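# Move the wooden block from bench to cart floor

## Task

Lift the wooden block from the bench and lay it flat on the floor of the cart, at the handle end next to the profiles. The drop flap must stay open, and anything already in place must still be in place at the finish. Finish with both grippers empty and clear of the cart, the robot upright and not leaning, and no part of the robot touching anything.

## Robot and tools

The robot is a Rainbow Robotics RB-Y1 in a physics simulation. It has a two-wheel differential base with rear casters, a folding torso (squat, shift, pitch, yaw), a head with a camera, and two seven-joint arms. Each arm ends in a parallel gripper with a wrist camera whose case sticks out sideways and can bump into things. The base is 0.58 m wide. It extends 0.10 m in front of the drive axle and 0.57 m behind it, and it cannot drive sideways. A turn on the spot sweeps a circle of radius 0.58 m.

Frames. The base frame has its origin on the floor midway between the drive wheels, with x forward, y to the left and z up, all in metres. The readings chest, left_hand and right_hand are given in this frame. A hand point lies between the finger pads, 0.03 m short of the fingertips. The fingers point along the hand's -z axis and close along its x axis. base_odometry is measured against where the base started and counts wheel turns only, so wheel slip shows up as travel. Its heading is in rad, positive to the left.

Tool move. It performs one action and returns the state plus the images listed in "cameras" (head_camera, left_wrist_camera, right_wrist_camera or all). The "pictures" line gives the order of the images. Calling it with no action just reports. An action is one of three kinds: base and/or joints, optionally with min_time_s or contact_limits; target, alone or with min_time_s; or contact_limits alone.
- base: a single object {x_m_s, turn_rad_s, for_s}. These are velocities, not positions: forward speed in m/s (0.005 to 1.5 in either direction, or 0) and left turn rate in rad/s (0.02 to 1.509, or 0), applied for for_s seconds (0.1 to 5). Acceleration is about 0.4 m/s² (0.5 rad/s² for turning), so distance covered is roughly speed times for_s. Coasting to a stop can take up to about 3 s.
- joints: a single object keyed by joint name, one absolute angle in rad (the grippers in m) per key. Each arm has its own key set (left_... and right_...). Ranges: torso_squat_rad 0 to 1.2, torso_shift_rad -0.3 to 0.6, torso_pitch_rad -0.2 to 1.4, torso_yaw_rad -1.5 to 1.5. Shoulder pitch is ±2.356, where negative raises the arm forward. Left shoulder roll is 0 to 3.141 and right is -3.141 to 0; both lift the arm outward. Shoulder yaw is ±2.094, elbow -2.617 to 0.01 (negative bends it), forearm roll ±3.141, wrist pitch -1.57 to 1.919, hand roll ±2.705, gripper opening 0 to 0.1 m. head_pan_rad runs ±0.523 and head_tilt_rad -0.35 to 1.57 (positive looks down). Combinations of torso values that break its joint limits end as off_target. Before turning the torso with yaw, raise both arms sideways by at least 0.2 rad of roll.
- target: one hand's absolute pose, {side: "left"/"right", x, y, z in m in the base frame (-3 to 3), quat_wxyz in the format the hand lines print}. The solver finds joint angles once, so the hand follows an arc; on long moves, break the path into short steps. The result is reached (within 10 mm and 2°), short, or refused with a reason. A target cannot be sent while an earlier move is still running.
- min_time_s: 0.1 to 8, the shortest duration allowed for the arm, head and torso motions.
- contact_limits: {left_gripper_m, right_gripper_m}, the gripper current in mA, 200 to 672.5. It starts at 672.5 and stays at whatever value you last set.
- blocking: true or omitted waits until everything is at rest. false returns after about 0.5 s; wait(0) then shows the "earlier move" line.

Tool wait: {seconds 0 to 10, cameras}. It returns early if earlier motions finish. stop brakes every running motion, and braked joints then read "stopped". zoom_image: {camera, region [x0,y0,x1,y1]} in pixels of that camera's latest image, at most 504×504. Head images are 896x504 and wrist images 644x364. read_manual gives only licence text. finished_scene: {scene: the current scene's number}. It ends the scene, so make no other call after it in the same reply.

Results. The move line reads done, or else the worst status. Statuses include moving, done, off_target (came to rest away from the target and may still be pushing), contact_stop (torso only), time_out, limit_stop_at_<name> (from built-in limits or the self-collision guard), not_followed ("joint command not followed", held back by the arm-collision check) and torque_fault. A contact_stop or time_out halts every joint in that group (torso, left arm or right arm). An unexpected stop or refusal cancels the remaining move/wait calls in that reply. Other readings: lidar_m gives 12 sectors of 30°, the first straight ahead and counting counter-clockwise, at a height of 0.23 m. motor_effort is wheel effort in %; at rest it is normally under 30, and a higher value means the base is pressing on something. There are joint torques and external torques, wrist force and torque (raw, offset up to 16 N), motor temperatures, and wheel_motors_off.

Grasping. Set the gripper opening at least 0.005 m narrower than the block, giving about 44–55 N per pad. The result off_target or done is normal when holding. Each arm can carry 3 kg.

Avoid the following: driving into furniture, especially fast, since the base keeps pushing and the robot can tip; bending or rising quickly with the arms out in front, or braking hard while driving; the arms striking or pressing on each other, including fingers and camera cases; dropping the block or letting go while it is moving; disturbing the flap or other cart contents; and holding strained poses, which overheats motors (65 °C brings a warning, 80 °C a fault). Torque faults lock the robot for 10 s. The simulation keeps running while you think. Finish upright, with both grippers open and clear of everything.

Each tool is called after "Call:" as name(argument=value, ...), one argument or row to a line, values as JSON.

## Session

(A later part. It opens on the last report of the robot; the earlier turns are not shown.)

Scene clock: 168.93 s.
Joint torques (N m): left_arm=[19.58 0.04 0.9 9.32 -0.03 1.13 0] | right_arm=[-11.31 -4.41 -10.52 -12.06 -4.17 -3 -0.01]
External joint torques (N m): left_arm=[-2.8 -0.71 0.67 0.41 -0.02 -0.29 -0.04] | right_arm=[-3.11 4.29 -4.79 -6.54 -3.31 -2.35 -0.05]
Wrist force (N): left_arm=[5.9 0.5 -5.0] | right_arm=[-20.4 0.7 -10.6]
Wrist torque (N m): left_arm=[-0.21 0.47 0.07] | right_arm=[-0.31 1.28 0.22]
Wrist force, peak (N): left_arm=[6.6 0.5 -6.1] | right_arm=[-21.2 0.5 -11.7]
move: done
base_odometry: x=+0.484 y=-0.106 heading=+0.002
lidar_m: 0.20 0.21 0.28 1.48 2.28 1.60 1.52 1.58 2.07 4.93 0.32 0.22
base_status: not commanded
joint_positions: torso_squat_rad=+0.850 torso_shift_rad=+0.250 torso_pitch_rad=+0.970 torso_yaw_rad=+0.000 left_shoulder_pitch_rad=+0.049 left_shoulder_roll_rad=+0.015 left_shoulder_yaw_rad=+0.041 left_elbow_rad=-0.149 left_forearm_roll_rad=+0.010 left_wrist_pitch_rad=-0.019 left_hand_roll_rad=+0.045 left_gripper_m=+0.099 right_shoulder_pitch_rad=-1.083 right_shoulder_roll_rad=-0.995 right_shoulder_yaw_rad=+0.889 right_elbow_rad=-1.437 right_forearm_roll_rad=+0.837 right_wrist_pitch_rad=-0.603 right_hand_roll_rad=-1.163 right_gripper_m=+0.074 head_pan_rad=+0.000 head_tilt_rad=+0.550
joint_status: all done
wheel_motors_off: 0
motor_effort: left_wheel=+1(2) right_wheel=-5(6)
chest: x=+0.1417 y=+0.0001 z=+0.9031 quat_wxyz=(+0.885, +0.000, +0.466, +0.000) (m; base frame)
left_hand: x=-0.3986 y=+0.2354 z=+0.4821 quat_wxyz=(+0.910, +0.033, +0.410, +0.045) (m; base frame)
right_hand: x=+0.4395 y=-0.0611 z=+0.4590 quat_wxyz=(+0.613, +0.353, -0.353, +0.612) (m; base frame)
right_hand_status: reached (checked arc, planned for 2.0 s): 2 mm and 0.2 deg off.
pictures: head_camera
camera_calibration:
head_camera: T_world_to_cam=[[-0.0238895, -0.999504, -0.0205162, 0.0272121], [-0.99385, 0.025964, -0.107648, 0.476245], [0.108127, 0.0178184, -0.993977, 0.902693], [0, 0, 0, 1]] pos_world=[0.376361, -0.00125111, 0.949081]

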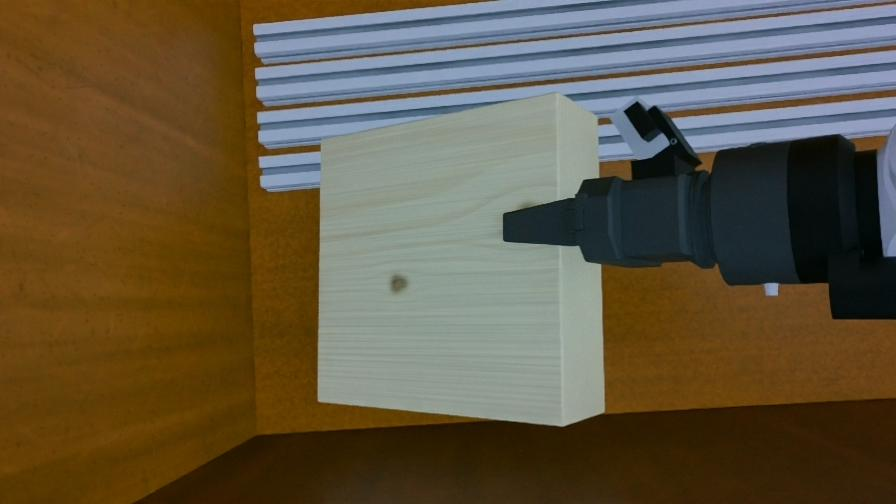

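Call:
move(
  target={"side":"right","x":0.414,"y":-0.03,"z":0.46,"quat_wxyz":[0.5985,0.3617,-0.3463,0.6253]},
  min_time_s=1.5,
)

Call:
move(
  target={"side":"right","x":0.414,"y":-0.03,"z":0.435,"quat_wxyz":[0.5985,0.3617,-0.3463,0.6253]},
  min_time_s=1.5,
  cameras=["head_camera"],
)

Scene clock: 178.47 s.
Joint torques (N m): left_arm=[19.72 -0.16 1.17 9.45 -0.11 1.27 0.1] | right_arm=[-14.89 -2.34 -7.49 -14.55 -3.27 -2.51 -0.54]
External joint torques (N m): left_arm=[-2.66 -0.91 0.93 0.53 -0.1 -0.15 0.05] | right_arm=[-6.87 5.07 -2.08 -8.51 -2.49 -1.93 -0.58]
Wrist force (N): left_arm=[4.8 0.6 -5.8] | right_arm=[-21.0 0.6 -11.3]
Wrist torque (N m): left_arm=[-0.21 0.37 0.06] | right_arm=[-0.33 1.23 0.39]
Wrist force, peak (N): left_arm=[6.2 0.7 -6.6] | right_arm=[-22.0 3.4 -11.2]
move: done
base_odometry: x=+0.484 y=-0.106 heading=+0.002
lidar_m: 0.21 0.21 0.29 1.49 2.29 1.61 1.52 1.57 2.06 4.93 0.32 0.23
base_status: not commanded
joint_positions: torso_squat_rad=+0.850 torso_shift_rad=+0.250 torso_pitch_rad=+0.970 torso_yaw_rad=+0.000 left_shoulder_pitch_rad=+0.049 left_shoulder_roll_rad=+0.015 left_shoulder_yaw_rad=+0.041 left_elbow_rad=-0.149 left_forearm_roll_rad=+0.010 left_wrist_pitch_rad=-0.019 left_hand_roll_rad=+0.045 left_gripper_m=+0.099 right_shoulder_pitch_rad=-1.102 right_shoulder_roll_rad=-0.969 right_shoulder_yaw_rad=+0.965 right_elbow_rad=-1.502 right_forearm_roll_rad=+0.906 right_wrist_pitch_rad=-0.527 right_hand_roll_rad=-1.218 right_gripper_m=+0.074 head_pan_rad=+0.000 head_tilt_rad=+0.550
joint_status: all done
wheel_motors_off: 0
motor_effort: left_wheel=+2(2) right_wheel=-4(7)
chest: x=+0.1417 y=+0.0001 z=+0.9031 quat_wxyz=(+0.885, +0.000, +0.466, +0.000) (m; base frame)
left_hand: x=-0.3986 y=+0.2354 z=+0.4821 quat_wxyz=(+0.910, +0.033, +0.410, +0.045) (m; base frame)
right_hand: x=+0.4137 y=-0.0316 z=+0.4587 quat_wxyz=(+0.600, +0.361, -0.345, +0.625) (m; base frame)
right_hand_status: reached (checked arc, planned for 1.5 s): 2 mm and 0.2 deg off.
pictures: none

Scene clock: 180.30 s.
Joint torques (N m): left_arm=[20.05 -0.21 1.21 9.53 -0.05 1.29 -0.02] | right_arm=[-11.21 -1.69 -9.83 -12.92 -4 -3.21 -0.12]
External joint torques (N m): left_arm=[-2.32 -0.96 0.98 0.62 -0.04 -0.13 -0.07] | right_arm=[-3.19 5.17 -4.86 -7.08 -3.18 -2.49 -0.17]
Wrist force (N): left_arm=[5.5 0.5 -5.8] | right_arm=[-20.7 0.2 -10.7]
Wrist torque (N m): left_arm=[-0.18 0.43 0.04] | right_arm=[-0.24 1.28 0.18]
Wrist force, peak (N): left_arm=[6.2 0.3 -6.3] | right_arm=[-21.5 1.2 -11.1]
move: done
base_odometry: x=+0.484 y=-0.106 heading=+0.002
lidar_m: 0.20 0.20 0.29 1.48 2.29 1.61 1.51 1.57 2.06 4.93 0.33 0.23
base_status: not commanded
joint_positions: torso_squat_rad=+0.850 torso_shift_rad=+0.250 torso_pitch_rad=+0.970 torso_yaw_rad=+0.000 left_shoulder_pitch_rad=+0.049 left_shoulder_roll_rad=+0.015 left_shoulder_yaw_rad=+0.041 left_elbow_rad=-0.149 left_forearm_roll_rad=+0.010 left_wrist_pitch_rad=-0.019 left_hand_roll_rad=+0.045 left_gripper_m=+0.099 right_shoulder_pitch_rad=-1.097 right_shoulder_roll_rad=-0.887 right_shoulder_yaw_rad=+0.943 right_elbow_rad=-1.361 right_forearm_roll_rad=+0.878 right_wrist_pitch_rad=-0.584 right_hand_roll_rad=-1.123 right_gripper_m=+0.074 head_pan_rad=+0.000 head_tilt_rad=+0.550
joint_status: all done
wheel_motors_off: 0
motor_effort: left_wheel=+2(2) right_wheel=-3(6)
chest: x=+0.1417 y=+0.0001 z=+0.9031 quat_wxyz=(+0.885, +0.000, +0.466, +0.000) (m; base frame)
left_hand: x=-0.3986 y=+0.2354 z=+0.4821 quat_wxyz=(+0.910, +0.033, +0.410, +0.045) (m; base frame)
right_hand: x=+0.4135 y=-0.0313 z=+0.4340 quat_wxyz=(+0.600, +0.360, -0.345, +0.626) (m; base frame)
right_hand_status: reached (checked arc, planned for 1.5 s): 2 mm and 0.3 deg off.
pictures: head_camera
camera_calibration:
head_camera: T_world_to_cam=[[-0.0238858, -0.999504, -0.0205159, 0.0272104], [-0.99385, 0.0259603, -0.107648, 0.476246], [0.108127, 0.0178184, -0.993977, 0.902693], [0, 0, 0, 1]] pos_world=[0.376361, -0.00125112, 0.949081]

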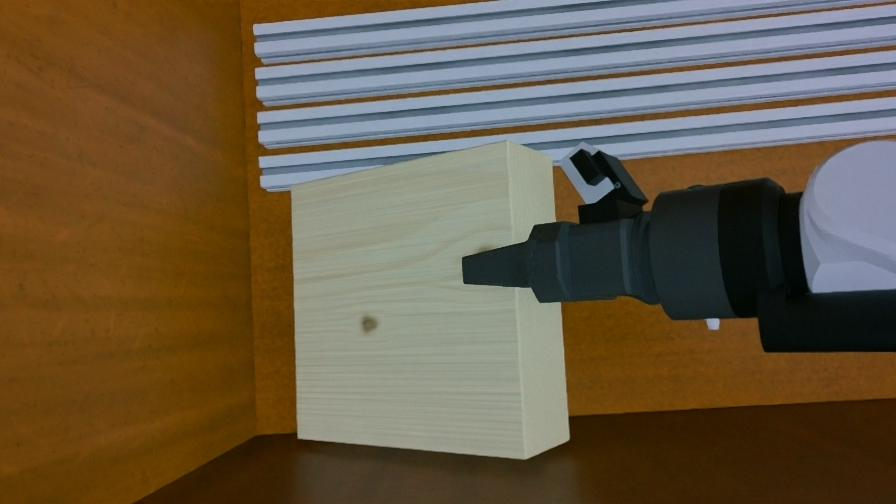

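Call:
move(
  target={"side":"right","x":0.418,"y":-0.03,"z":0.415,"quat_wxyz":[0.5985,0.3617,-0.3463,0.6253]},
  min_time_s=1.5,
)

Call:
move(
  target={"side":"right","x":0.418,"y":-0.03,"z":0.4,"quat_wxyz":[0.5985,0.3617,-0.3463,0.6253]},
  min_time_s=1.5,
  cameras=["head_camera"],
)

Scene clock: 183.30 s.
Joint torques (N m): left_arm=[19.58 -0.17 1.03 9.48 -0.02 1.11 0.06] | right_arm=[-7.1 -8.82 -3.53 0.9 2.89 2.17 1.05]
External joint torques (N m): left_arm=[-2.79 -0.92 0.8 0.57 -0.01 -0.31 0.02] | right_arm=[1.23 -2.51 1.08 6.48 3.75 3.01 1.01]
Wrist force (N): left_arm=[5.7 0.3 -5.9] | right_arm=[3.1 0.6 4.6]
Wrist torque (N m): left_arm=[-0.18 0.47 0.06] | right_arm=[-0.23 -3.69 -1.02]
Wrist force, peak (N): left_arm=[6.1 0.7 -6.3] | right_arm=[14.0 6.9 25.7]
move: done
base_odometry: x=+0.484 y=-0.106 heading=+0.002
lidar_m: 0.20 0.21 0.28 1.48 2.28 1.61 1.50 1.58 2.07 4.91 0.32 0.22
base_status: not commanded
joint_positions: torso_squat_rad=+0.850 torso_shift_rad=+0.250 torso_pitch_rad=+0.969 torso_yaw_rad=+0.000 left_shoulder_pitch_rad=+0.049 left_shoulder_roll_rad=+0.015 left_shoulder_yaw_rad=+0.041 left_elbow_rad=-0.149 left_forearm_roll_rad=+0.010 left_wrist_pitch_rad=-0.019 left_hand_roll_rad=+0.045 left_gripper_m=+0.099 right_shoulder_pitch_rad=-1.111 right_shoulder_roll_rad=-0.810 right_shoulder_yaw_rad=+0.920 right_elbow_rad=-1.220 right_forearm_roll_rad=+0.851 right_wrist_pitch_rad=-0.649 right_hand_roll_rad=-1.040 right_gripper_m=+0.075 head_pan_rad=+0.000 head_tilt_rad=+0.550
joint_status: all done
wheel_motors_off: 0
motor_effort: left_wheel=+2(2) right_wheel=-1(5)
chest: x=+0.1413 y=+0.0000 z=+0.9033 quat_wxyz=(+0.885, +0.000, +0.466, +0.000) (m; base frame)
left_hand: x=-0.3987 y=+0.2354 z=+0.4819 quat_wxyz=(+0.910, +0.033, +0.410, +0.045) (m; base frame)
right_hand: x=+0.4178 y=-0.0289 z=+0.4164 quat_wxyz=(+0.598, +0.362, -0.347, +0.625) (m; base frame)
right_hand_status: reached (checked arc, planned for 1.5 s): 2 mm and 0.1 deg off.
pictures: none

Scene clock: 185.13 s.
Joint torques (N m): left_arm=[19.73 -0.17 0.88 9.52 -0.1 1.28 0.14] | right_arm=[-1.94 -6.45 1.47 1.99 4.76 1.35 1.3]
External joint torques (N m): left_arm=[-2.63 -0.92 0.65 0.61 -0.09 -0.14 0.1] | right_arm=[6.55 -0.55 5.73 7.3 5.63 2.28 1.26]
Wrist force (N): left_arm=[6.2 0.5 -5.6] | right_arm=[6.4 -7.4 11.0]
Wrist torque (N m): left_arm=[-0.20 0.53 0.08] | right_arm=[-0.72 -4.56 -1.37]
Wrist force, peak (N): left_arm=[6.1 0.4 -6.5] | right_arm=[17.7 -0.8 28.7]
move: done
base_odometry: x=+0.484 y=-0.106 heading=+0.002
lidar_m: 0.20 0.22 0.29 1.49 2.29 1.61 1.51 1.58 2.05 4.94 0.33 0.22
base_status: not commanded
joint_positions: torso_squat_rad=+0.850 torso_shift_rad=+0.250 torso_pitch_rad=+0.969 torso_yaw_rad=+0.000 left_shoulder_pitch_rad=+0.049 left_shoulder_roll_rad=+0.015 left_shoulder_yaw_rad=+0.041 left_elbow_rad=-0.149 left_forearm_roll_rad=+0.010 left_wrist_pitch_rad=-0.019 left_hand_roll_rad=+0.045 left_gripper_m=+0.099 right_shoulder_pitch_rad=-1.122 right_shoulder_roll_rad=-0.751 right_shoulder_yaw_rad=+0.902 right_elbow_rad=-1.104 right_forearm_roll_rad=+0.832 right_wrist_pitch_rad=-0.697 right_hand_roll_rad=-0.972 right_gripper_m=+0.078 head_pan_rad=+0.000 head_tilt_rad=+0.550
joint_status: all done
wheel_motors_off: 0
motor_effort: left_wheel=+1(2) right_wheel=-1(3)
chest: x=+0.1413 y=+0.0000 z=+0.9033 quat_wxyz=(+0.885, +0.000, +0.466, +0.000) (m; base frame)
left_hand: x=-0.3987 y=+0.2354 z=+0.4819 quat_wxyz=(+0.910, +0.033, +0.410, +0.045) (m; base frame)
right_hand: x=+0.4192 y=-0.0289 z=+0.4015 quat_wxyz=(+0.598, +0.362, -0.348, +0.625) (m; base frame)
right_hand_status: reached (checked arc, planned for 1.5 s): 2 mm and 0.2 deg off.
pictures: head_camera
camera_calibration:
head_camera: T_world_to_cam=[[-0.0240745, -0.999499, -0.0205529, 0.0272113], [-0.993769, 0.0261644, -0.108343, 0.476411], [0.108826, 0.0178165, -0.993901, 0.90271], [0, 0, 0, 1]] pos_world=[0.375859, -0.00135051, 0.949379]

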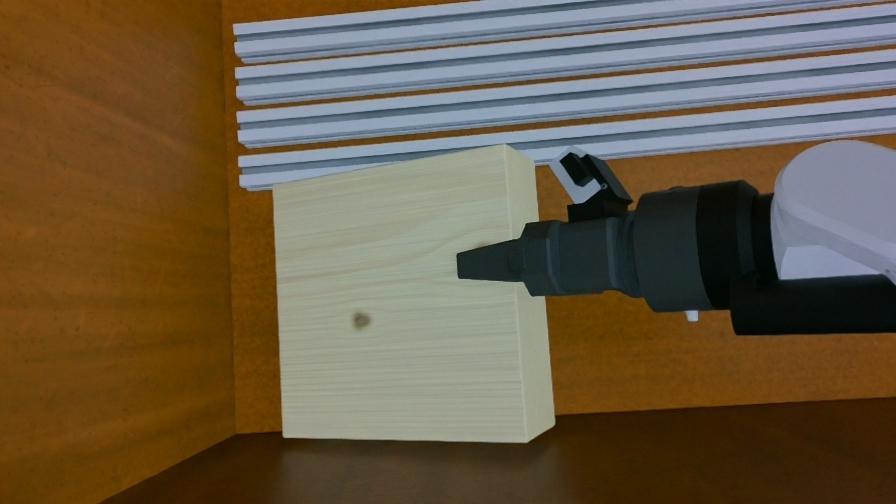

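Call:
move(
  target={"side":"right","x":0.418,"y":-0.03,"z":0.415,"quat_wxyz":[0.5985,0.3617,-0.3463,0.6253]},
)

Call:
move(
  joints={"right_gripper_m":0.085},
)

Call:
move(
  joints={"right_gripper_m":0.1},
  cameras=["head_camera"],
)

Scene clock: 187.87 s.
Joint torques (N m): left_arm=[19.82 0.24 0.65 9.43 -0.13 1.23 -0.05] | right_arm=[-8.61 -6.21 -4.49 -7.62 -1.59 -1.26 -0.09]
External joint torques (N m): left_arm=[-2.55 -0.51 0.42 0.52 -0.12 -0.19 -0.09] | right_arm=[-0.28 0.07 0.05 -2.1 -0.73 -0.39 -0.13]
Wrist force (N): left_arm=[6.1 0.0 -5.5] | right_arm=[-10.8 3.0 -3.3]
Wrist torque (N m): left_arm=[-0.15 0.44 0.11] | right_arm=[-0.29 -0.71 0.46]
Wrist force, peak (N): left_arm=[6.3 0.0 -6.4] | right_arm=[-15.9 -1.6 -7.1]
move: done
base_odometry: x=+0.484 y=-0.106 heading=+0.002
lidar_m: 0.20 0.20 0.29 1.48 2.28 1.58 1.51 1.56 2.08 4.93 0.33 0.23
base_status: not commanded
joint_positions: torso_squat_rad=+0.850 torso_shift_rad=+0.250 torso_pitch_rad=+0.969 torso_yaw_rad=+0.000 left_shoulder_pitch_rad=+0.049 left_shoulder_roll_rad=+0.015 left_shoulder_yaw_rad=+0.041 left_elbow_rad=-0.149 left_forearm_roll_rad=+0.010 left_wrist_pitch_rad=-0.019 left_hand_roll_rad=+0.045 left_gripper_m=+0.099 right_shoulder_pitch_rad=-1.111 right_shoulder_roll_rad=-0.800 right_shoulder_yaw_rad=+0.913 right_elbow_rad=-1.197 right_forearm_roll_rad=+0.844 right_wrist_pitch_rad=-0.667 right_hand_roll_rad=-1.024 right_gripper_m=+0.076 head_pan_rad=+0.000 head_tilt_rad=+0.550
joint_status: all done
wheel_motors_off: 0
motor_effort: left_wheel=+1(2) right_wheel=-2(4)
chest: x=+0.1415 y=+0.0000 z=+0.9032 quat_wxyz=(+0.885, +0.000, +0.466, +0.000) (m; base frame)
left_hand: x=-0.3986 y=+0.2354 z=+0.4820 quat_wxyz=(+0.910, +0.033, +0.410, +0.045) (m; base frame)
right_hand: x=+0.4174 y=-0.0295 z=+0.4143 quat_wxyz=(+0.597, +0.365, -0.347, +0.624) (m; base frame)
right_hand_status: reached (checked arc, planned for 0.4 s): 1 mm and 0.5 deg off.
pictures: none

Scene clock: 188.43 s.
Joint torques (N m): left_arm=[19.7 -0.07 0.98 9.43 -0.02 1.29 0.08] | right_arm=[-8.73 -6.01 -4.6 -7.82 -1.51 -1.41 -0.03]
External joint torques (N m): left_arm=[-2.67 -0.83 0.75 0.52 -0.02 -0.13 0.04] | right_arm=[-0.4 0.26 -0.06 -2.31 -0.64 -0.55 -0.07]
Wrist force (N): left_arm=[6.4 0.5 -5.7] | right_arm=[-11.7 2.2 -6.8]
Wrist torque (N m): left_arm=[-0.15 0.49 0.03] | right_arm=[-0.26 -0.42 0.07]
Wrist force, peak (N): left_arm=[5.8 -0.3 -6.6] | right_arm=[-12.5 2.0 -6.5]
move: done
base_odometry: x=+0.484 y=-0.106 heading=+0.002
lidar_m: 0.20 0.21 0.29 1.48 2.29 1.60 1.51 1.57 2.07 4.91 0.33 0.22
base_status: not commanded
joint_positions: torso_squat_rad=+0.850 torso_shift_rad=+0.250 torso_pitch_rad=+0.970 torso_yaw_rad=+0.000 left_shoulder_pitch_rad=+0.049 left_shoulder_roll_rad=+0.015 left_shoulder_yaw_rad=+0.041 left_elbow_rad=-0.149 left_forearm_roll_rad=+0.010 left_wrist_pitch_rad=-0.019 left_hand_roll_rad=+0.045 left_gripper_m=+0.099 right_shoulder_pitch_rad=-1.111 right_shoulder_roll_rad=-0.800 right_shoulder_yaw_rad=+0.913 right_elbow_rad=-1.197 right_forearm_roll_rad=+0.844 right_wrist_pitch_rad=-0.667 right_hand_roll_rad=-1.024 right_gripper_m=+0.085 head_pan_rad=+0.000 head_tilt_rad=+0.550
joint_status: all done
wheel_motors_off: 0
motor_effort: left_wheel=+1(2) right_wheel=-2(3)
chest: x=+0.1415 y=+0.0000 z=+0.9032 quat_wxyz=(+0.885, +0.000, +0.466, +0.000) (m; base frame)
left_hand: x=-0.3986 y=+0.2354 z=+0.4820 quat_wxyz=(+0.910, +0.033, +0.410, +0.045) (m; base frame)
right_hand: x=+0.4174 y=-0.0295 z=+0.4143 quat_wxyz=(+0.597, +0.365, -0.347, +0.624) (m; base frame)
pictures: none

Scene clock: 189.07 s.
Joint torques (N m): left_arm=[19.96 -0.09 1.19 9.32 0.01 1.24 0.07] | right_arm=[-8.85 -6.27 -4.48 -7.57 -1.66 -1.33 -0.22]
External joint torques (N m): left_arm=[-2.41 -0.84 0.96 0.41 0.01 -0.18 0.02] | right_arm=[-0.53 0 0.07 -2.06 -0.79 -0.46 -0.26]
Wrist force (N): left_arm=[5.6 0.0 -5.9] | right_arm=[-11.4 1.6 -5.2]
Wrist torque (N m): left_arm=[-0.16 0.45 0.08] | right_arm=[-0.26 -0.42 0.05]
Wrist force, peak (N): left_arm=[5.5 0.7 -6.8] | right_arm=[-12.0 1.8 -6.2]
move: done
base_odometry: x=+0.484 y=-0.106 heading=+0.002
lidar_m: 0.20 0.21 0.29 1.48 2.30 1.60 1.51 1.57 2.06 4.93 0.32 0.21
base_status: not commanded
joint_positions: torso_squat_rad=+0.850 torso_shift_rad=+0.250 torso_pitch_rad=+0.970 torso_yaw_rad=+0.000 left_shoulder_pitch_rad=+0.049 left_shoulder_roll_rad=+0.015 left_shoulder_yaw_rad=+0.041 left_elbow_rad=-0.149 left_forearm_roll_rad=+0.010 left_wrist_pitch_rad=-0.019 left_hand_roll_rad=+0.045 left_gripper_m=+0.099 right_shoulder_pitch_rad=-1.111 right_shoulder_roll_rad=-0.800 right_shoulder_yaw_rad=+0.913 right_elbow_rad=-1.197 right_forearm_roll_rad=+0.844 right_wrist_pitch_rad=-0.667 right_hand_roll_rad=-1.024 right_gripper_m=+0.099 head_pan_rad=+0.000 head_tilt_rad=+0.550
joint_status: all done
wheel_motors_off: 0
motor_effort: left_wheel=+1(2) right_wheel=-2(3)
chest: x=+0.1415 y=+0.0000 z=+0.9032 quat_wxyz=(+0.885, +0.000, +0.466, +0.000) (m; base frame)
left_hand: x=-0.3986 y=+0.2354 z=+0.4820 quat_wxyz=(+0.910, +0.033, +0.410, +0.045) (m; base frame)
right_hand: x=+0.4174 y=-0.0295 z=+0.4143 quat_wxyz=(+0.597, +0.365, -0.347, +0.624) (m; base frame)
pictures: head_camera
camera_calibration:
head_camera: T_world_to_cam=[[-0.0239691, -0.9995, -0.0206344, 0.0273515], [-0.993815, 0.0260613, -0.107948, 0.476328], [0.108432, 0.0179193, -0.993942, 0.902665], [0, 0, 0, 1]] pos_world=[0.37616, -0.00125107, 0.94918]

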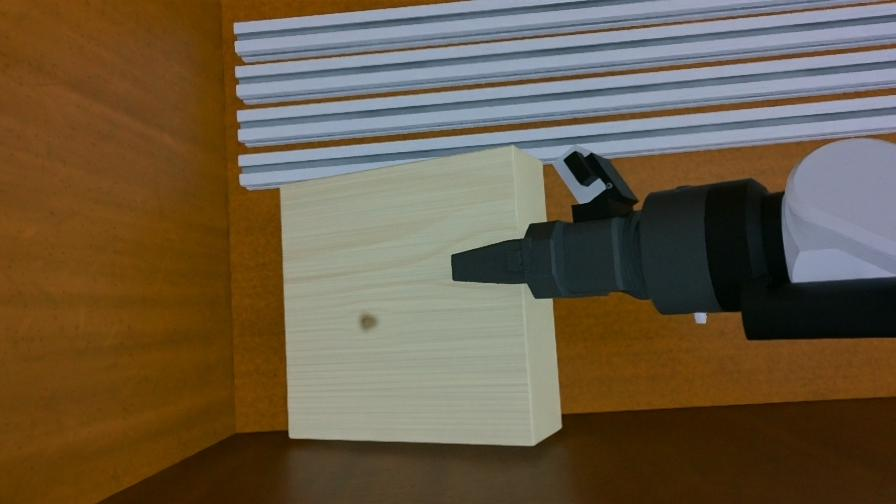

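Call:
move(
  target={"side":"right","x":0.418,"y":-0.04,"z":0.385,"quat_wxyz":[0.5985,0.3617,-0.3463,0.6253]},
  min_time_s=1.5,
)

Call:
move(
  target={"side":"right","x":0.418,"y":-0.05,"z":0.362,"quat_wxyz":[0.5985,0.3617,-0.3463,0.6253]},
  min_time_s=1.5,
  cameras=["head_camera","right_wrist_camera"],
)

Scene clock: 194.13 s.
Joint torques (N m): left_arm=[20.01 -0.06 0.74 9.46 -0.06 1.24 0.15] | right_arm=[-12.14 -1.31 -6.4 -8.1 -2.28 -2.55 0.15]
External joint torques (N m): left_arm=[-2.37 -0.81 0.51 0.55 -0.05 -0.18 0.11] | right_arm=[-3.8 4.62 -2.53 -3.26 -1.4 -1.51 0.11]
Wrist force (N): left_arm=[5.7 -0.2 -5.5] | right_arm=[-13.0 1.1 -2.2]
Wrist torque (N m): left_arm=[-0.15 0.46 0.05] | right_arm=[-0.28 -0.21 -0.07]
Wrist force, peak (N): left_arm=[6.3 0.8 -6.8] | right_arm=[-13.9 1.2 -4.3]
move: done
base_odometry: x=+0.484 y=-0.106 heading=+0.002
lidar_m: 0.21 0.22 0.29 1.48 2.29 1.61 1.52 1.57 2.08 4.92 0.32 0.22
base_status: not commanded
joint_positions: torso_squat_rad=+0.850 torso_shift_rad=+0.250 torso_pitch_rad=+0.970 torso_yaw_rad=+0.000 left_shoulder_pitch_rad=+0.049 left_shoulder_roll_rad=+0.015 left_shoulder_yaw_rad=+0.041 left_elbow_rad=-0.149 left_forearm_roll_rad=+0.010 left_wrist_pitch_rad=-0.019 left_hand_roll_rad=+0.045 left_gripper_m=+0.099 right_shoulder_pitch_rad=-1.123 right_shoulder_roll_rad=-0.712 right_shoulder_yaw_rad=+0.880 right_elbow_rad=-0.984 right_forearm_roll_rad=+0.808 right_wrist_pitch_rad=-0.757 right_hand_roll_rad=-0.893 right_gripper_m=+0.099 head_pan_rad=+0.000 head_tilt_rad=+0.550
joint_status: all done
wheel_motors_off: 0
motor_effort: left_wheel=+2(3) right_wheel=+0(3)
chest: x=+0.1415 y=+0.0000 z=+0.9032 quat_wxyz=(+0.885, +0.000, +0.466, +0.000) (m; base frame)
left_hand: x=-0.3986 y=+0.2354 z=+0.4820 quat_wxyz=(+0.910, +0.033, +0.410, +0.045) (m; base frame)
right_hand: x=+0.4171 y=-0.0410 z=+0.3847 quat_wxyz=(+0.600, +0.360, -0.345, +0.626) (m; base frame)
right_hand_status: reached (checked arc, planned for 1.5 s): 1 mm and 0.4 deg off.
pictures: none

Scene clock: 195.97 s.
Joint torques (N m): left_arm=[19.82 -0.23 0.97 9.42 -0.05 1.22 0.14] | right_arm=[-12.4 -1.26 -6.03 -6.84 -2.44 -3.16 0.16]
External joint torques (N m): left_arm=[-2.56 -0.98 0.73 0.51 -0.05 -0.2 0.1] | right_arm=[-3.82 4.25 -2.91 -2.84 -1.58 -1.96 0.12]
Wrist force (N): left_arm=[5.9 -0.1 -6.2] | right_arm=[-13.6 1.2 -3.9]
Wrist torque (N m): left_arm=[-0.12 0.45 0.02] | right_arm=[-0.29 -0.13 -0.04]
Wrist force, peak (N): left_arm=[6.1 0.0 -6.4] | right_arm=[-15.7 1.5 -2.7]
move: done
base_odometry: x=+0.484 y=-0.106 heading=+0.002
lidar_m: 0.20 0.22 0.29 1.49 2.29 1.60 1.52 1.57 2.05 4.93 0.32 0.23
base_status: not commanded
joint_positions: torso_squat_rad=+0.850 torso_shift_rad=+0.250 torso_pitch_rad=+0.970 torso_yaw_rad=+0.000 left_shoulder_pitch_rad=+0.049 left_shoulder_roll_rad=+0.015 left_shoulder_yaw_rad=+0.041 left_elbow_rad=-0.149 left_forearm_roll_rad=+0.010 left_wrist_pitch_rad=-0.019 left_hand_roll_rad=+0.045 left_gripper_m=+0.099 right_shoulder_pitch_rad=-1.160 right_shoulder_roll_rad=-0.617 right_shoulder_yaw_rad=+0.846 right_elbow_rad=-0.741 right_forearm_roll_rad=+0.773 right_wrist_pitch_rad=-0.867 right_hand_roll_rad=-0.760 right_gripper_m=+0.099 head_pan_rad=+0.000 head_tilt_rad=+0.550
joint_status: all done
wheel_motors_off: 0
motor_effort: left_wheel=+2(2) right_wheel=-2(4)
chest: x=+0.1415 y=+0.0000 z=+0.9032 quat_wxyz=(+0.885, +0.000, +0.466, +0.000) (m; base frame)
left_hand: x=-0.3986 y=+0.2354 z=+0.4820 quat_wxyz=(+0.910, +0.033, +0.410, +0.045) (m; base frame)
right_hand: x=+0.4169 y=-0.0508 z=+0.3620 quat_wxyz=(+0.601, +0.358, -0.344, +0.626) (m; base frame)
right_hand_status: reached (checked arc, planned for 1.5 s): 1 mm and 0.6 deg off.
pictures: head_camera, right_wrist_camera
camera_calibration:
head_camera: T_world_to_cam=[[-0.0239784, -0.999502, -0.0205349, 0.0272609], [-0.993815, 0.0260599, -0.10795, 0.476331], [0.108432, 0.0178194, -0.993944, 0.902667], [0, 0, 0, 1]] pos_world=[0.37616, -0.00125083, 0.94918]
right_wrist_camera: T_world_to_cam=[[0.04815, -0.481739, -0.874991, 0.270959], [-0.842418, -0.490257, 0.223561, 0.272511], [-0.536668, 0.726344, -0.429432, 0.488265], [0, 0, 0, 1]] pos_world=[0.478558, -0.0905166, 0.385841]

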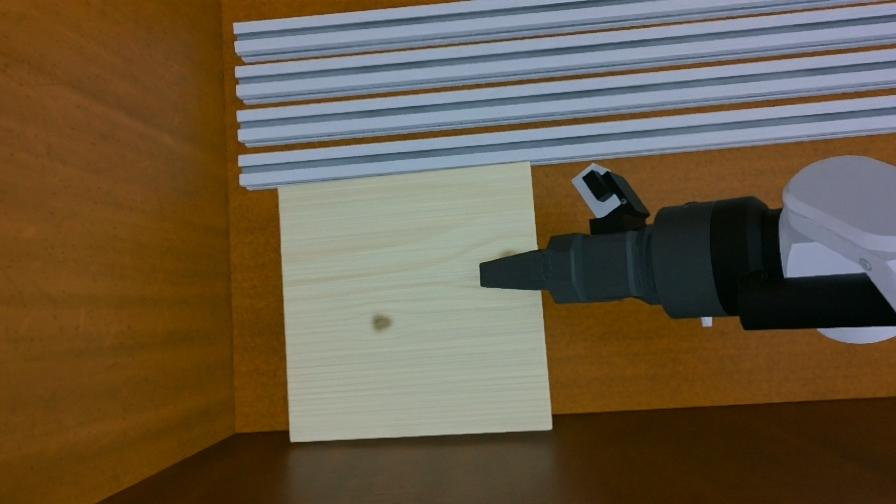

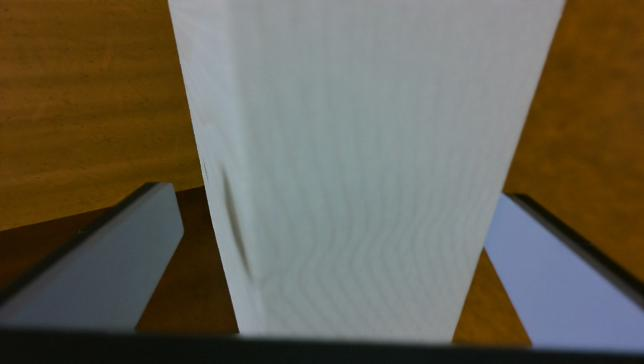

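Call:
move(
  target={"side":"right","x":0.418,"y":-0.07,"z":0.355,"quat_wxyz":[0.5985,0.3617,-0.3463,0.6253]},
  min_time_s=1.5,
)

Call:
move(
  target={"side":"right","x":0.418,"y":-0.11,"z":0.365,"quat_wxyz":[0.5985,0.3617,-0.3463,0.6253]},
  min_time_s=1.5,
  cameras=["head_camera","right_wrist_camera"],
)

Scene clock: 199.00 s.
Joint torques (N m): left_arm=[19.83 -0.05 1.1 9.43 -0.15 1.27 0.07] | right_arm=[-10.63 -4.12 -4.79 -2.65 -1.29 -1.46 0.3]
External joint torques (N m): left_arm=[-2.54 -0.8 0.87 0.51 -0.14 -0.15 0.02] | right_arm=[-1.96 1.76 -2.11 0.56 -0.43 -0.16 0.26]
Wrist force (N): left_arm=[5.4 0.3 -5.5] | right_arm=[-5.0 2.0 -1.6]
Wrist torque (N m): left_arm=[-0.18 0.43 0.04] | right_arm=[-0.31 -0.18 -0.11]
Wrist force, peak (N): left_arm=[6.5 -0.3 -5.9] | right_arm=[-14.8 2.3 -2.7]
move: done
base_odometry: x=+0.484 y=-0.106 heading=+0.002
lidar_m: 0.21 0.21 0.29 1.48 2.29 1.60 1.52 1.57 2.07 4.92 0.32 0.22
base_status: not commanded
joint_positions: torso_squat_rad=+0.850 torso_shift_rad=+0.250 torso_pitch_rad=+0.969 torso_yaw_rad=+0.000 left_shoulder_pitch_rad=+0.049 left_shoulder_roll_rad=+0.015 left_shoulder_yaw_rad=+0.041 left_elbow_rad=-0.149 left_forearm_roll_rad=+0.010 left_wrist_pitch_rad=-0.019 left_hand_roll_rad=+0.045 left_gripper_m=+0.099 right_shoulder_pitch_rad=-1.187 right_shoulder_roll_rad=-0.585 right_shoulder_yaw_rad=+0.817 right_elbow_rad=-0.580 right_forearm_roll_rad=+0.748 right_wrist_pitch_rad=-0.973 right_hand_roll_rad=-0.671 right_gripper_m=+0.099 head_pan_rad=+0.000 head_tilt_rad=+0.550
joint_status: all done
wheel_motors_off: 0
motor_effort: left_wheel=+2(3) right_wheel=-3(5)
chest: x=+0.1415 y=+0.0000 z=+0.9032 quat_wxyz=(+0.885, +0.000, +0.466, +0.000) (m; base frame)
left_hand: x=-0.3986 y=+0.2354 z=+0.4820 quat_wxyz=(+0.910, +0.033, +0.410, +0.045) (m; base frame)
right_hand: x=+0.4175 y=-0.0701 z=+0.3552 quat_wxyz=(+0.600, +0.360, -0.345, +0.626) (m; base frame)
right_hand_status: reached (checked arc, planned for 1.5 s): 1 mm and 0.2 deg off.
pictures: none

Scene clock: 200.83 s.
Joint torques (N m): left_arm=[19.79 -0.16 0.95 9.6 -0.11 1.23 0.07] | right_arm=[-6.1 -8.76 -4.8 -3.64 -1.38 -1.52 0.36]
External joint torques (N m): left_arm=[-2.58 -0.91 0.71 0.68 -0.11 -0.19 0.02] | right_arm=[1.89 -0.94 -1.8 -0.81 -0.49 -0.21 0.31]
Wrist force (N): left_arm=[4.8 0.3 -5.3] | right_arm=[-4.7 1.8 -1.4]
Wrist torque (N m): left_arm=[-0.19 0.37 0.08] | right_arm=[-0.28 -0.16 -0.09]
Wrist force, peak (N): left_arm=[6.0 0.5 -6.4] | right_arm=[-6.1 1.8 -2.1]
move: done
base_odometry: x=+0.484 y=-0.106 heading=+0.002
lidar_m: 0.20 0.22 0.29 1.48 2.29 1.60 1.51 1.57 2.06 4.92 0.31 0.22
base_status: not commanded
joint_positions: torso_squat_rad=+0.850 torso_shift_rad=+0.250 torso_pitch_rad=+0.969 torso_yaw_rad=+0.000 left_shoulder_pitch_rad=+0.049 left_shoulder_roll_rad=+0.015 left_shoulder_yaw_rad=+0.041 left_elbow_rad=-0.149 left_forearm_roll_rad=+0.010 left_wrist_pitch_rad=-0.019 left_hand_roll_rad=+0.045 left_gripper_m=+0.099 right_shoulder_pitch_rad=-1.150 right_shoulder_roll_rad=-0.676 right_shoulder_yaw_rad=+0.800 right_elbow_rad=-0.625 right_forearm_roll_rad=+0.728 right_wrist_pitch_rad=-1.034 right_hand_roll_rad=-0.664 right_gripper_m=+0.099 head_pan_rad=+0.000 head_tilt_rad=+0.550
joint_status: all done
wheel_motors_off: 0
motor_effort: left_wheel=+2(3) right_wheel=+0(4)
chest: x=+0.1415 y=+0.0000 z=+0.9032 quat_wxyz=(+0.885, +0.000, +0.466, +0.000) (m; base frame)
left_hand: x=-0.3986 y=+0.2354 z=+0.4820 quat_wxyz=(+0.910, +0.033, +0.410, +0.045) (m; base frame)
right_hand: x=+0.4179 y=-0.1097 z=+0.3650 quat_wxyz=(+0.598, +0.362, -0.346, +0.625) (m; base frame)
right_hand_status: reached (checked arc, planned for 1.5 s): 0 mm and 0.1 deg off.
pictures: head_camera, right_wrist_camera
camera_calibration:
head_camera: T_world_to_cam=[[-0.0239784, -0.999502, -0.0205349, 0.0272629], [-0.993815, 0.0260599, -0.10795, 0.476341], [0.108432, 0.0178194, -0.993944, 0.902766], [0, 0, 0, 1]] pos_world=[0.37616, -0.00125083, 0.94928]
right_wrist_camera: T_world_to_cam=[[0.0500179, -0.472533, -0.879892, 0.247142], [-0.839891, -0.496628, 0.218963, 0.24372], [-0.540446, 0.728061, -0.421717, 0.531799], [0, 0, 0, 1]] pos_world=[0.479745, -0.149361, 0.388362]

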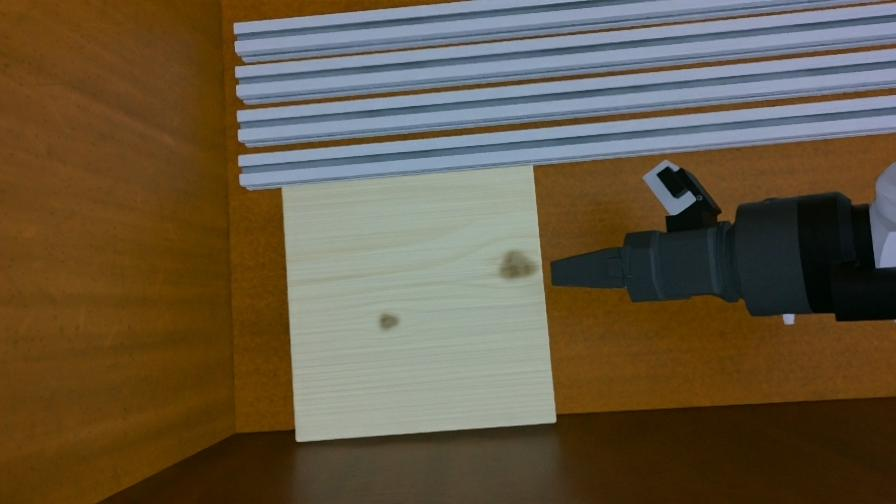

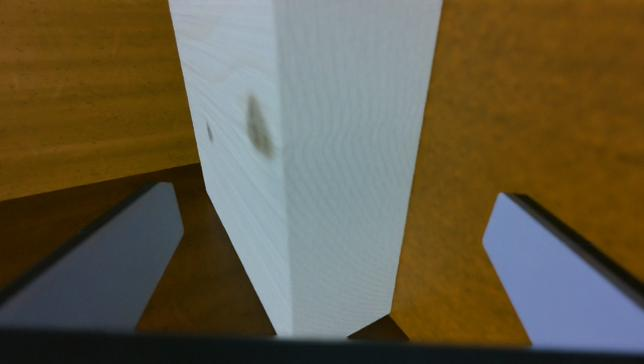

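Call:
move(
  target={"side":"right","x":0.42,"y":-0.17,"z":0.5,"quat_wxyz":[0.5985,0.3617,-0.3463,0.6253]},
  min_time_s=1.5,
)

Call:
move(
  target={"side":"right","x":0.45,"y":-0.17,"z":0.72,"quat_wxyz":[0.5985,0.3617,-0.3463,0.6253]},
  min_time_s=1.5,
)

Call:
move(
  joints={"torso_pitch_rad":0.0,"torso_shift_rad":0.0},
  min_time_s=4,
  cameras=["head_camera"],
)

Call:
move(
  base={"x_m_s":-0.25,"for_s":1.6},
  cameras=["head_camera"],
)

Scene clock: 205.00 s.
Joint torques (N m): left_arm=[19.65 -0.02 0.9 9.48 -0.06 1.25 -0.05] | right_arm=[-4.26 -13.33 -7.59 -4.61 -1.37 -0.9 -0.07]
External joint torques (N m): left_arm=[-2.72 -0.77 0.66 0.57 -0.06 -0.17 -0.09] | right_arm=[1.2 -0.27 -1.37 -0.68 -0.36 0.03 -0.12]
Wrist force (N): left_arm=[6.3 0.2 -5.6] | right_arm=[-5.4 1.3 -1.5]
Wrist torque (N m): left_arm=[-0.17 0.52 0.01] | right_arm=[-0.20 -0.22 0.07]
Wrist force, peak (N): left_arm=[5.9 0.7 -6.8] | right_arm=[-6.0 2.3 -1.5]
move: done
base_odometry: x=+0.484 y=-0.106 heading=+0.002
lidar_m: 0.20 0.22 0.29 1.49 2.30 1.60 1.52 1.57 2.05 4.92 0.32 0.22
base_status: not commanded
joint_positions: torso_squat_rad=+0.850 torso_shift_rad=+0.250 torso_pitch_rad=+0.969 torso_yaw_rad=+0.000 left_shoulder_pitch_rad=+0.049 left_shoulder_roll_rad=+0.015 left_shoulder_yaw_rad=+0.041 left_elbow_rad=-0.149 left_forearm_roll_rad=+0.010 left_wrist_pitch_rad=-0.019 left_hand_roll_rad=+0.045 left_gripper_m=+0.099 right_shoulder_pitch_rad=-0.856 right_shoulder_roll_rad=-1.256 right_shoulder_yaw_rad=+0.693 right_elbow_rad=-1.525 right_forearm_roll_rad=+0.660 right_wrist_pitch_rad=-0.823 right_hand_roll_rad=-0.980 right_gripper_m=+0.099 head_pan_rad=+0.000 head_tilt_rad=+0.550
joint_status: all done
wheel_motors_off: 0
motor_effort: left_wheel=+2(3) right_wheel=-3(4)
chest: x=+0.1415 y=+0.0000 z=+0.9032 quat_wxyz=(+0.885, +0.000, +0.466, +0.000) (m; base frame)
left_hand: x=-0.3986 y=+0.2354 z=+0.4820 quat_wxyz=(+0.910, +0.033, +0.410, +0.045) (m; base frame)
right_hand: x=+0.4200 y=-0.1700 z=+0.5001 quat_wxyz=(+0.598, +0.363, -0.347, +0.625) (m; base frame)
right_hand_status: reached (checked arc, planned for 1.5 s): 0 mm and 0.2 deg off.
pictures: none

Scene clock: 206.83 s.
Joint torques (N m): left_arm=[19.79 -0.18 1.02 9.33 -0.12 1.26 0] | right_arm=[-6.06 -13.69 -8.49 -0.59 -0.77 -0.98 0.19]
External joint torques (N m): left_arm=[-2.58 -0.94 0.78 0.42 -0.11 -0.16 -0.04] | right_arm=[1.64 -0.18 -1.62 -0.22 0.06 0.08 0.15]
Wrist force (N): left_arm=[4.9 0.7 -6.2] | right_arm=[-5.1 1.7 -0.8]
Wrist torque (N m): left_arm=[-0.25 0.36 0.07] | right_arm=[-0.26 -0.20 -0.10]
Wrist force, peak (N): left_arm=[5.6 -0.2 -6.7] | right_arm=[-5.8 2.8 -1.9]
move: done
base_odometry: x=+0.484 y=-0.106 heading=+0.002
lidar_m: 0.20 0.22 0.30 1.48 2.29 1.59 1.51 1.58 2.06 4.93 0.33 0.22
base_status: not commanded
joint_positions: torso_squat_rad=+0.850 torso_shift_rad=+0.250 torso_pitch_rad=+0.969 torso_yaw_rad=+0.000 left_shoulder_pitch_rad=+0.049 left_shoulder_roll_rad=+0.015 left_shoulder_yaw_rad=+0.041 left_elbow_rad=-0.149 left_forearm_roll_rad=+0.010 left_wrist_pitch_rad=-0.019 left_hand_roll_rad=+0.045 left_gripper_m=+0.099 right_shoulder_pitch_rad=-0.777 right_shoulder_roll_rad=-2.094 right_shoulder_yaw_rad=+0.543 right_elbow_rad=-2.120 right_forearm_roll_rad=-0.073 right_wrist_pitch_rad=-0.725 right_hand_roll_rad=-0.875 right_gripper_m=+0.099 head_pan_rad=+0.000 head_tilt_rad=+0.550
joint_status: all done
wheel_motors_off: 0
motor_effort: left_wheel=+2(3) right_wheel=-2(4)
chest: x=+0.1415 y=+0.0000 z=+0.9032 quat_wxyz=(+0.885, +0.000, +0.466, +0.000) (m; base frame)
left_hand: x=-0.3986 y=+0.2354 z=+0.4820 quat_wxyz=(+0.910, +0.033, +0.410, +0.045) (m; base frame)
right_hand: x=+0.4502 y=-0.1702 z=+0.7198 quat_wxyz=(+0.598, +0.363, -0.344, +0.626) (m; base frame)
right_hand_status: reached (checked arc, planned for 1.5 s): 0 mm and 0.2 deg off.
pictures: none

Scene clock: 211.13 s.
Joint torques (N m): left_arm=[-0.67 -0.14 0.83 0.12 -0.12 -0.42 -0.01] | right_arm=[-6.53 -10.11 -9.04 5.32 -1.21 0.64 0.25]
External joint torques (N m): left_arm=[-0.04 -0.8 0.79 0.1 -0.12 -0.07 0] | right_arm=[0.69 -0.2 -0.8 0.33 0.03 0.03 0.23]
Wrist force (N): left_arm=[-0.4 0.8 -7.8] | right_arm=[-3.4 6.6 -0.6]
Wrist torque (N m): left_arm=[-0.29 0.13 0.11] | right_arm=[-0.47 -0.13 -0.13]
Wrist force, peak (N): left_arm=[6.2 0.0 -6.1] | right_arm=[-3.5 7.1 -1.0]
move: done
base_odometry: x=+0.484 y=-0.106 heading=+0.002
lidar_m: 0.21 0.21 0.29 1.48 2.29 1.60 1.50 1.57 2.06 4.91 0.32 0.22
base_status: not commanded
joint_positions: torso_squat_rad=+0.850 torso_shift_rad=+0.000 torso_pitch_rad=+0.000 torso_yaw_rad=+0.000 left_shoulder_pitch_rad=+0.049 left_shoulder_roll_rad=+0.015 left_shoulder_yaw_rad=+0.041 left_elbow_rad=-0.149 left_forearm_roll_rad=+0.010 left_wrist_pitch_rad=-0.019 left_hand_roll_rad=+0.045 left_gripper_m=+0.099 right_shoulder_pitch_rad=-0.777 right_shoulder_roll_rad=-2.094 right_shoulder_yaw_rad=+0.543 right_elbow_rad=-2.120 right_forearm_roll_rad=-0.073 right_wrist_pitch_rad=-0.725 right_hand_roll_rad=-0.875 right_gripper_m=+0.099 head_pan_rad=+0.000 head_tilt_rad=+0.550
joint_status: all done
wheel_motors_off: 0
motor_effort: left_wheel=+5(7) right_wheel=-5(7)
chest: x=-0.2280 y=+0.0001 z=+1.0519 quat_wxyz=(+1.000, +0.000, +0.000, +0.000) (m; base frame)
left_hand: x=-0.1861 y=+0.2354 z=+0.3683 quat_wxyz=(+0.997, +0.009, -0.062, +0.055) (m; base frame)
right_hand: x=+0.0978 y=-0.1702 z=+1.2028 quat_wxyz=(+0.369, +0.029, -0.584, +0.723) (m; base frame)
pictures: head_camera
camera_calibration:
head_camera: T_world_to_cam=[[0.00350072, -0.999502, -0.0313515, 0.0390779], [-0.47322, 0.0259632, -0.880561, 1.05659], [0.880937, 0.0179188, -0.472894, 0.718657], [0, 0, 0, 1]] pos_world=[-0.133231, -0.00125137, 1.27146]

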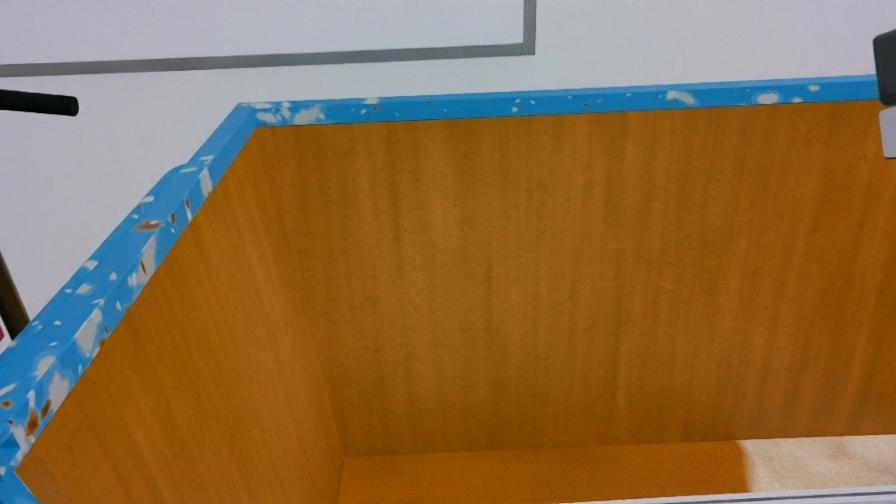

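Scene clock: 213.80 s.
Joint torques (N m): left_arm=[-1.04 -0.13 0.57 -0.01 -0.03 -0.58 -0.05] | right_arm=[-6.95 -10.43 -9.18 5.7 -1.4 0.65 0.17]
External joint torques (N m): left_arm=[-0.41 -0.8 0.53 -0.03 -0.04 -0.23 -0.04] | right_arm=[0.27 -0.51 -0.94 0.72 -0.16 0.03 0.15]
Wrist force (N): left_arm=[0.0 1.2 -7.1] | right_arm=[-2.9 6.9 -0.2]
Wrist torque (N m): left_arm=[-0.29 0.14 0.08] | right_arm=[-0.54 -0.05 -0.12]
Wrist force, peak (N): left_arm=[0.4 1.5 -8.3] | right_arm=[-3.4 7.4 0.0]
move: done
base_odometry: x=+0.084 y=-0.107 heading=+0.004
lidar_m: 0.61 0.63 1.62 4.75 1.66 1.18 1.12 1.16 1.54 3.65 0.93 0.64
base_status: done (sent for 1.6 of 1.6 s)
joint_positions: torso_squat_rad=+0.850 torso_shift_rad=+0.000 torso_pitch_rad=+0.000 torso_yaw_rad=+0.000 left_shoulder_pitch_rad=+0.049 left_shoulder_roll_rad=+0.015 left_shoulder_yaw_rad=+0.041 left_elbow_rad=-0.149 left_forearm_roll_rad=+0.010 left_wrist_pitch_rad=-0.019 left_hand_roll_rad=+0.045 left_gripper_m=+0.099 right_shoulder_pitch_rad=-0.777 right_shoulder_roll_rad=-2.094 right_shoulder_yaw_rad=+0.543 right_elbow_rad=-2.120 right_forearm_roll_rad=-0.073 right_wrist_pitch_rad=-0.725 right_hand_roll_rad=-0.875 right_gripper_m=+0.099 head_pan_rad=+0.000 head_tilt_rad=+0.550
joint_status: not commanded
wheel_motors_off: 0
motor_effort: left_wheel=+19(41) right_wheel=-18(30)
chest: x=-0.2280 y=+0.0001 z=+1.0519 quat_wxyz=(+1.000, +0.000, +0.000, +0.000) (m; base frame)
left_hand: x=-0.1862 y=+0.2354 z=+0.3683 quat_wxyz=(+0.997, +0.009, -0.062, +0.055) (m; base frame)
right_hand: x=+0.0978 y=-0.1702 z=+1.2027 quat_wxyz=(+0.369, +0.029, -0.584, +0.723) (m; base frame)
pictures: head_camera
camera_calibration:
head_camera: T_world_to_cam=[[0.00350521, -0.999502, -0.0313515, 0.0390788], [-0.473143, 0.0259627, -0.880603, 1.0566], [0.880978, 0.0179204, -0.472817, 0.718652], [0, 0, 0, 1]] pos_world=[-0.13333, -0.00125137, 1.27146]

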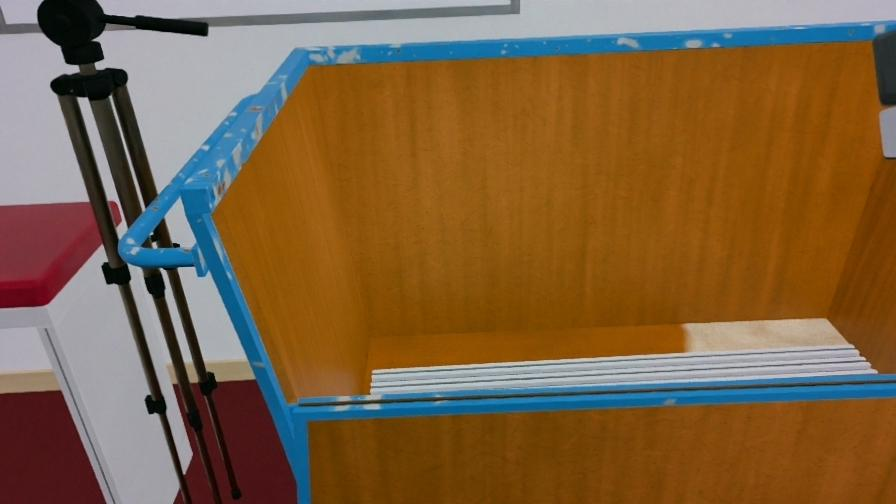

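Base clear; finish.

Call:
finished_scene(
  scene=1,
)

The scene is finished: the task was done.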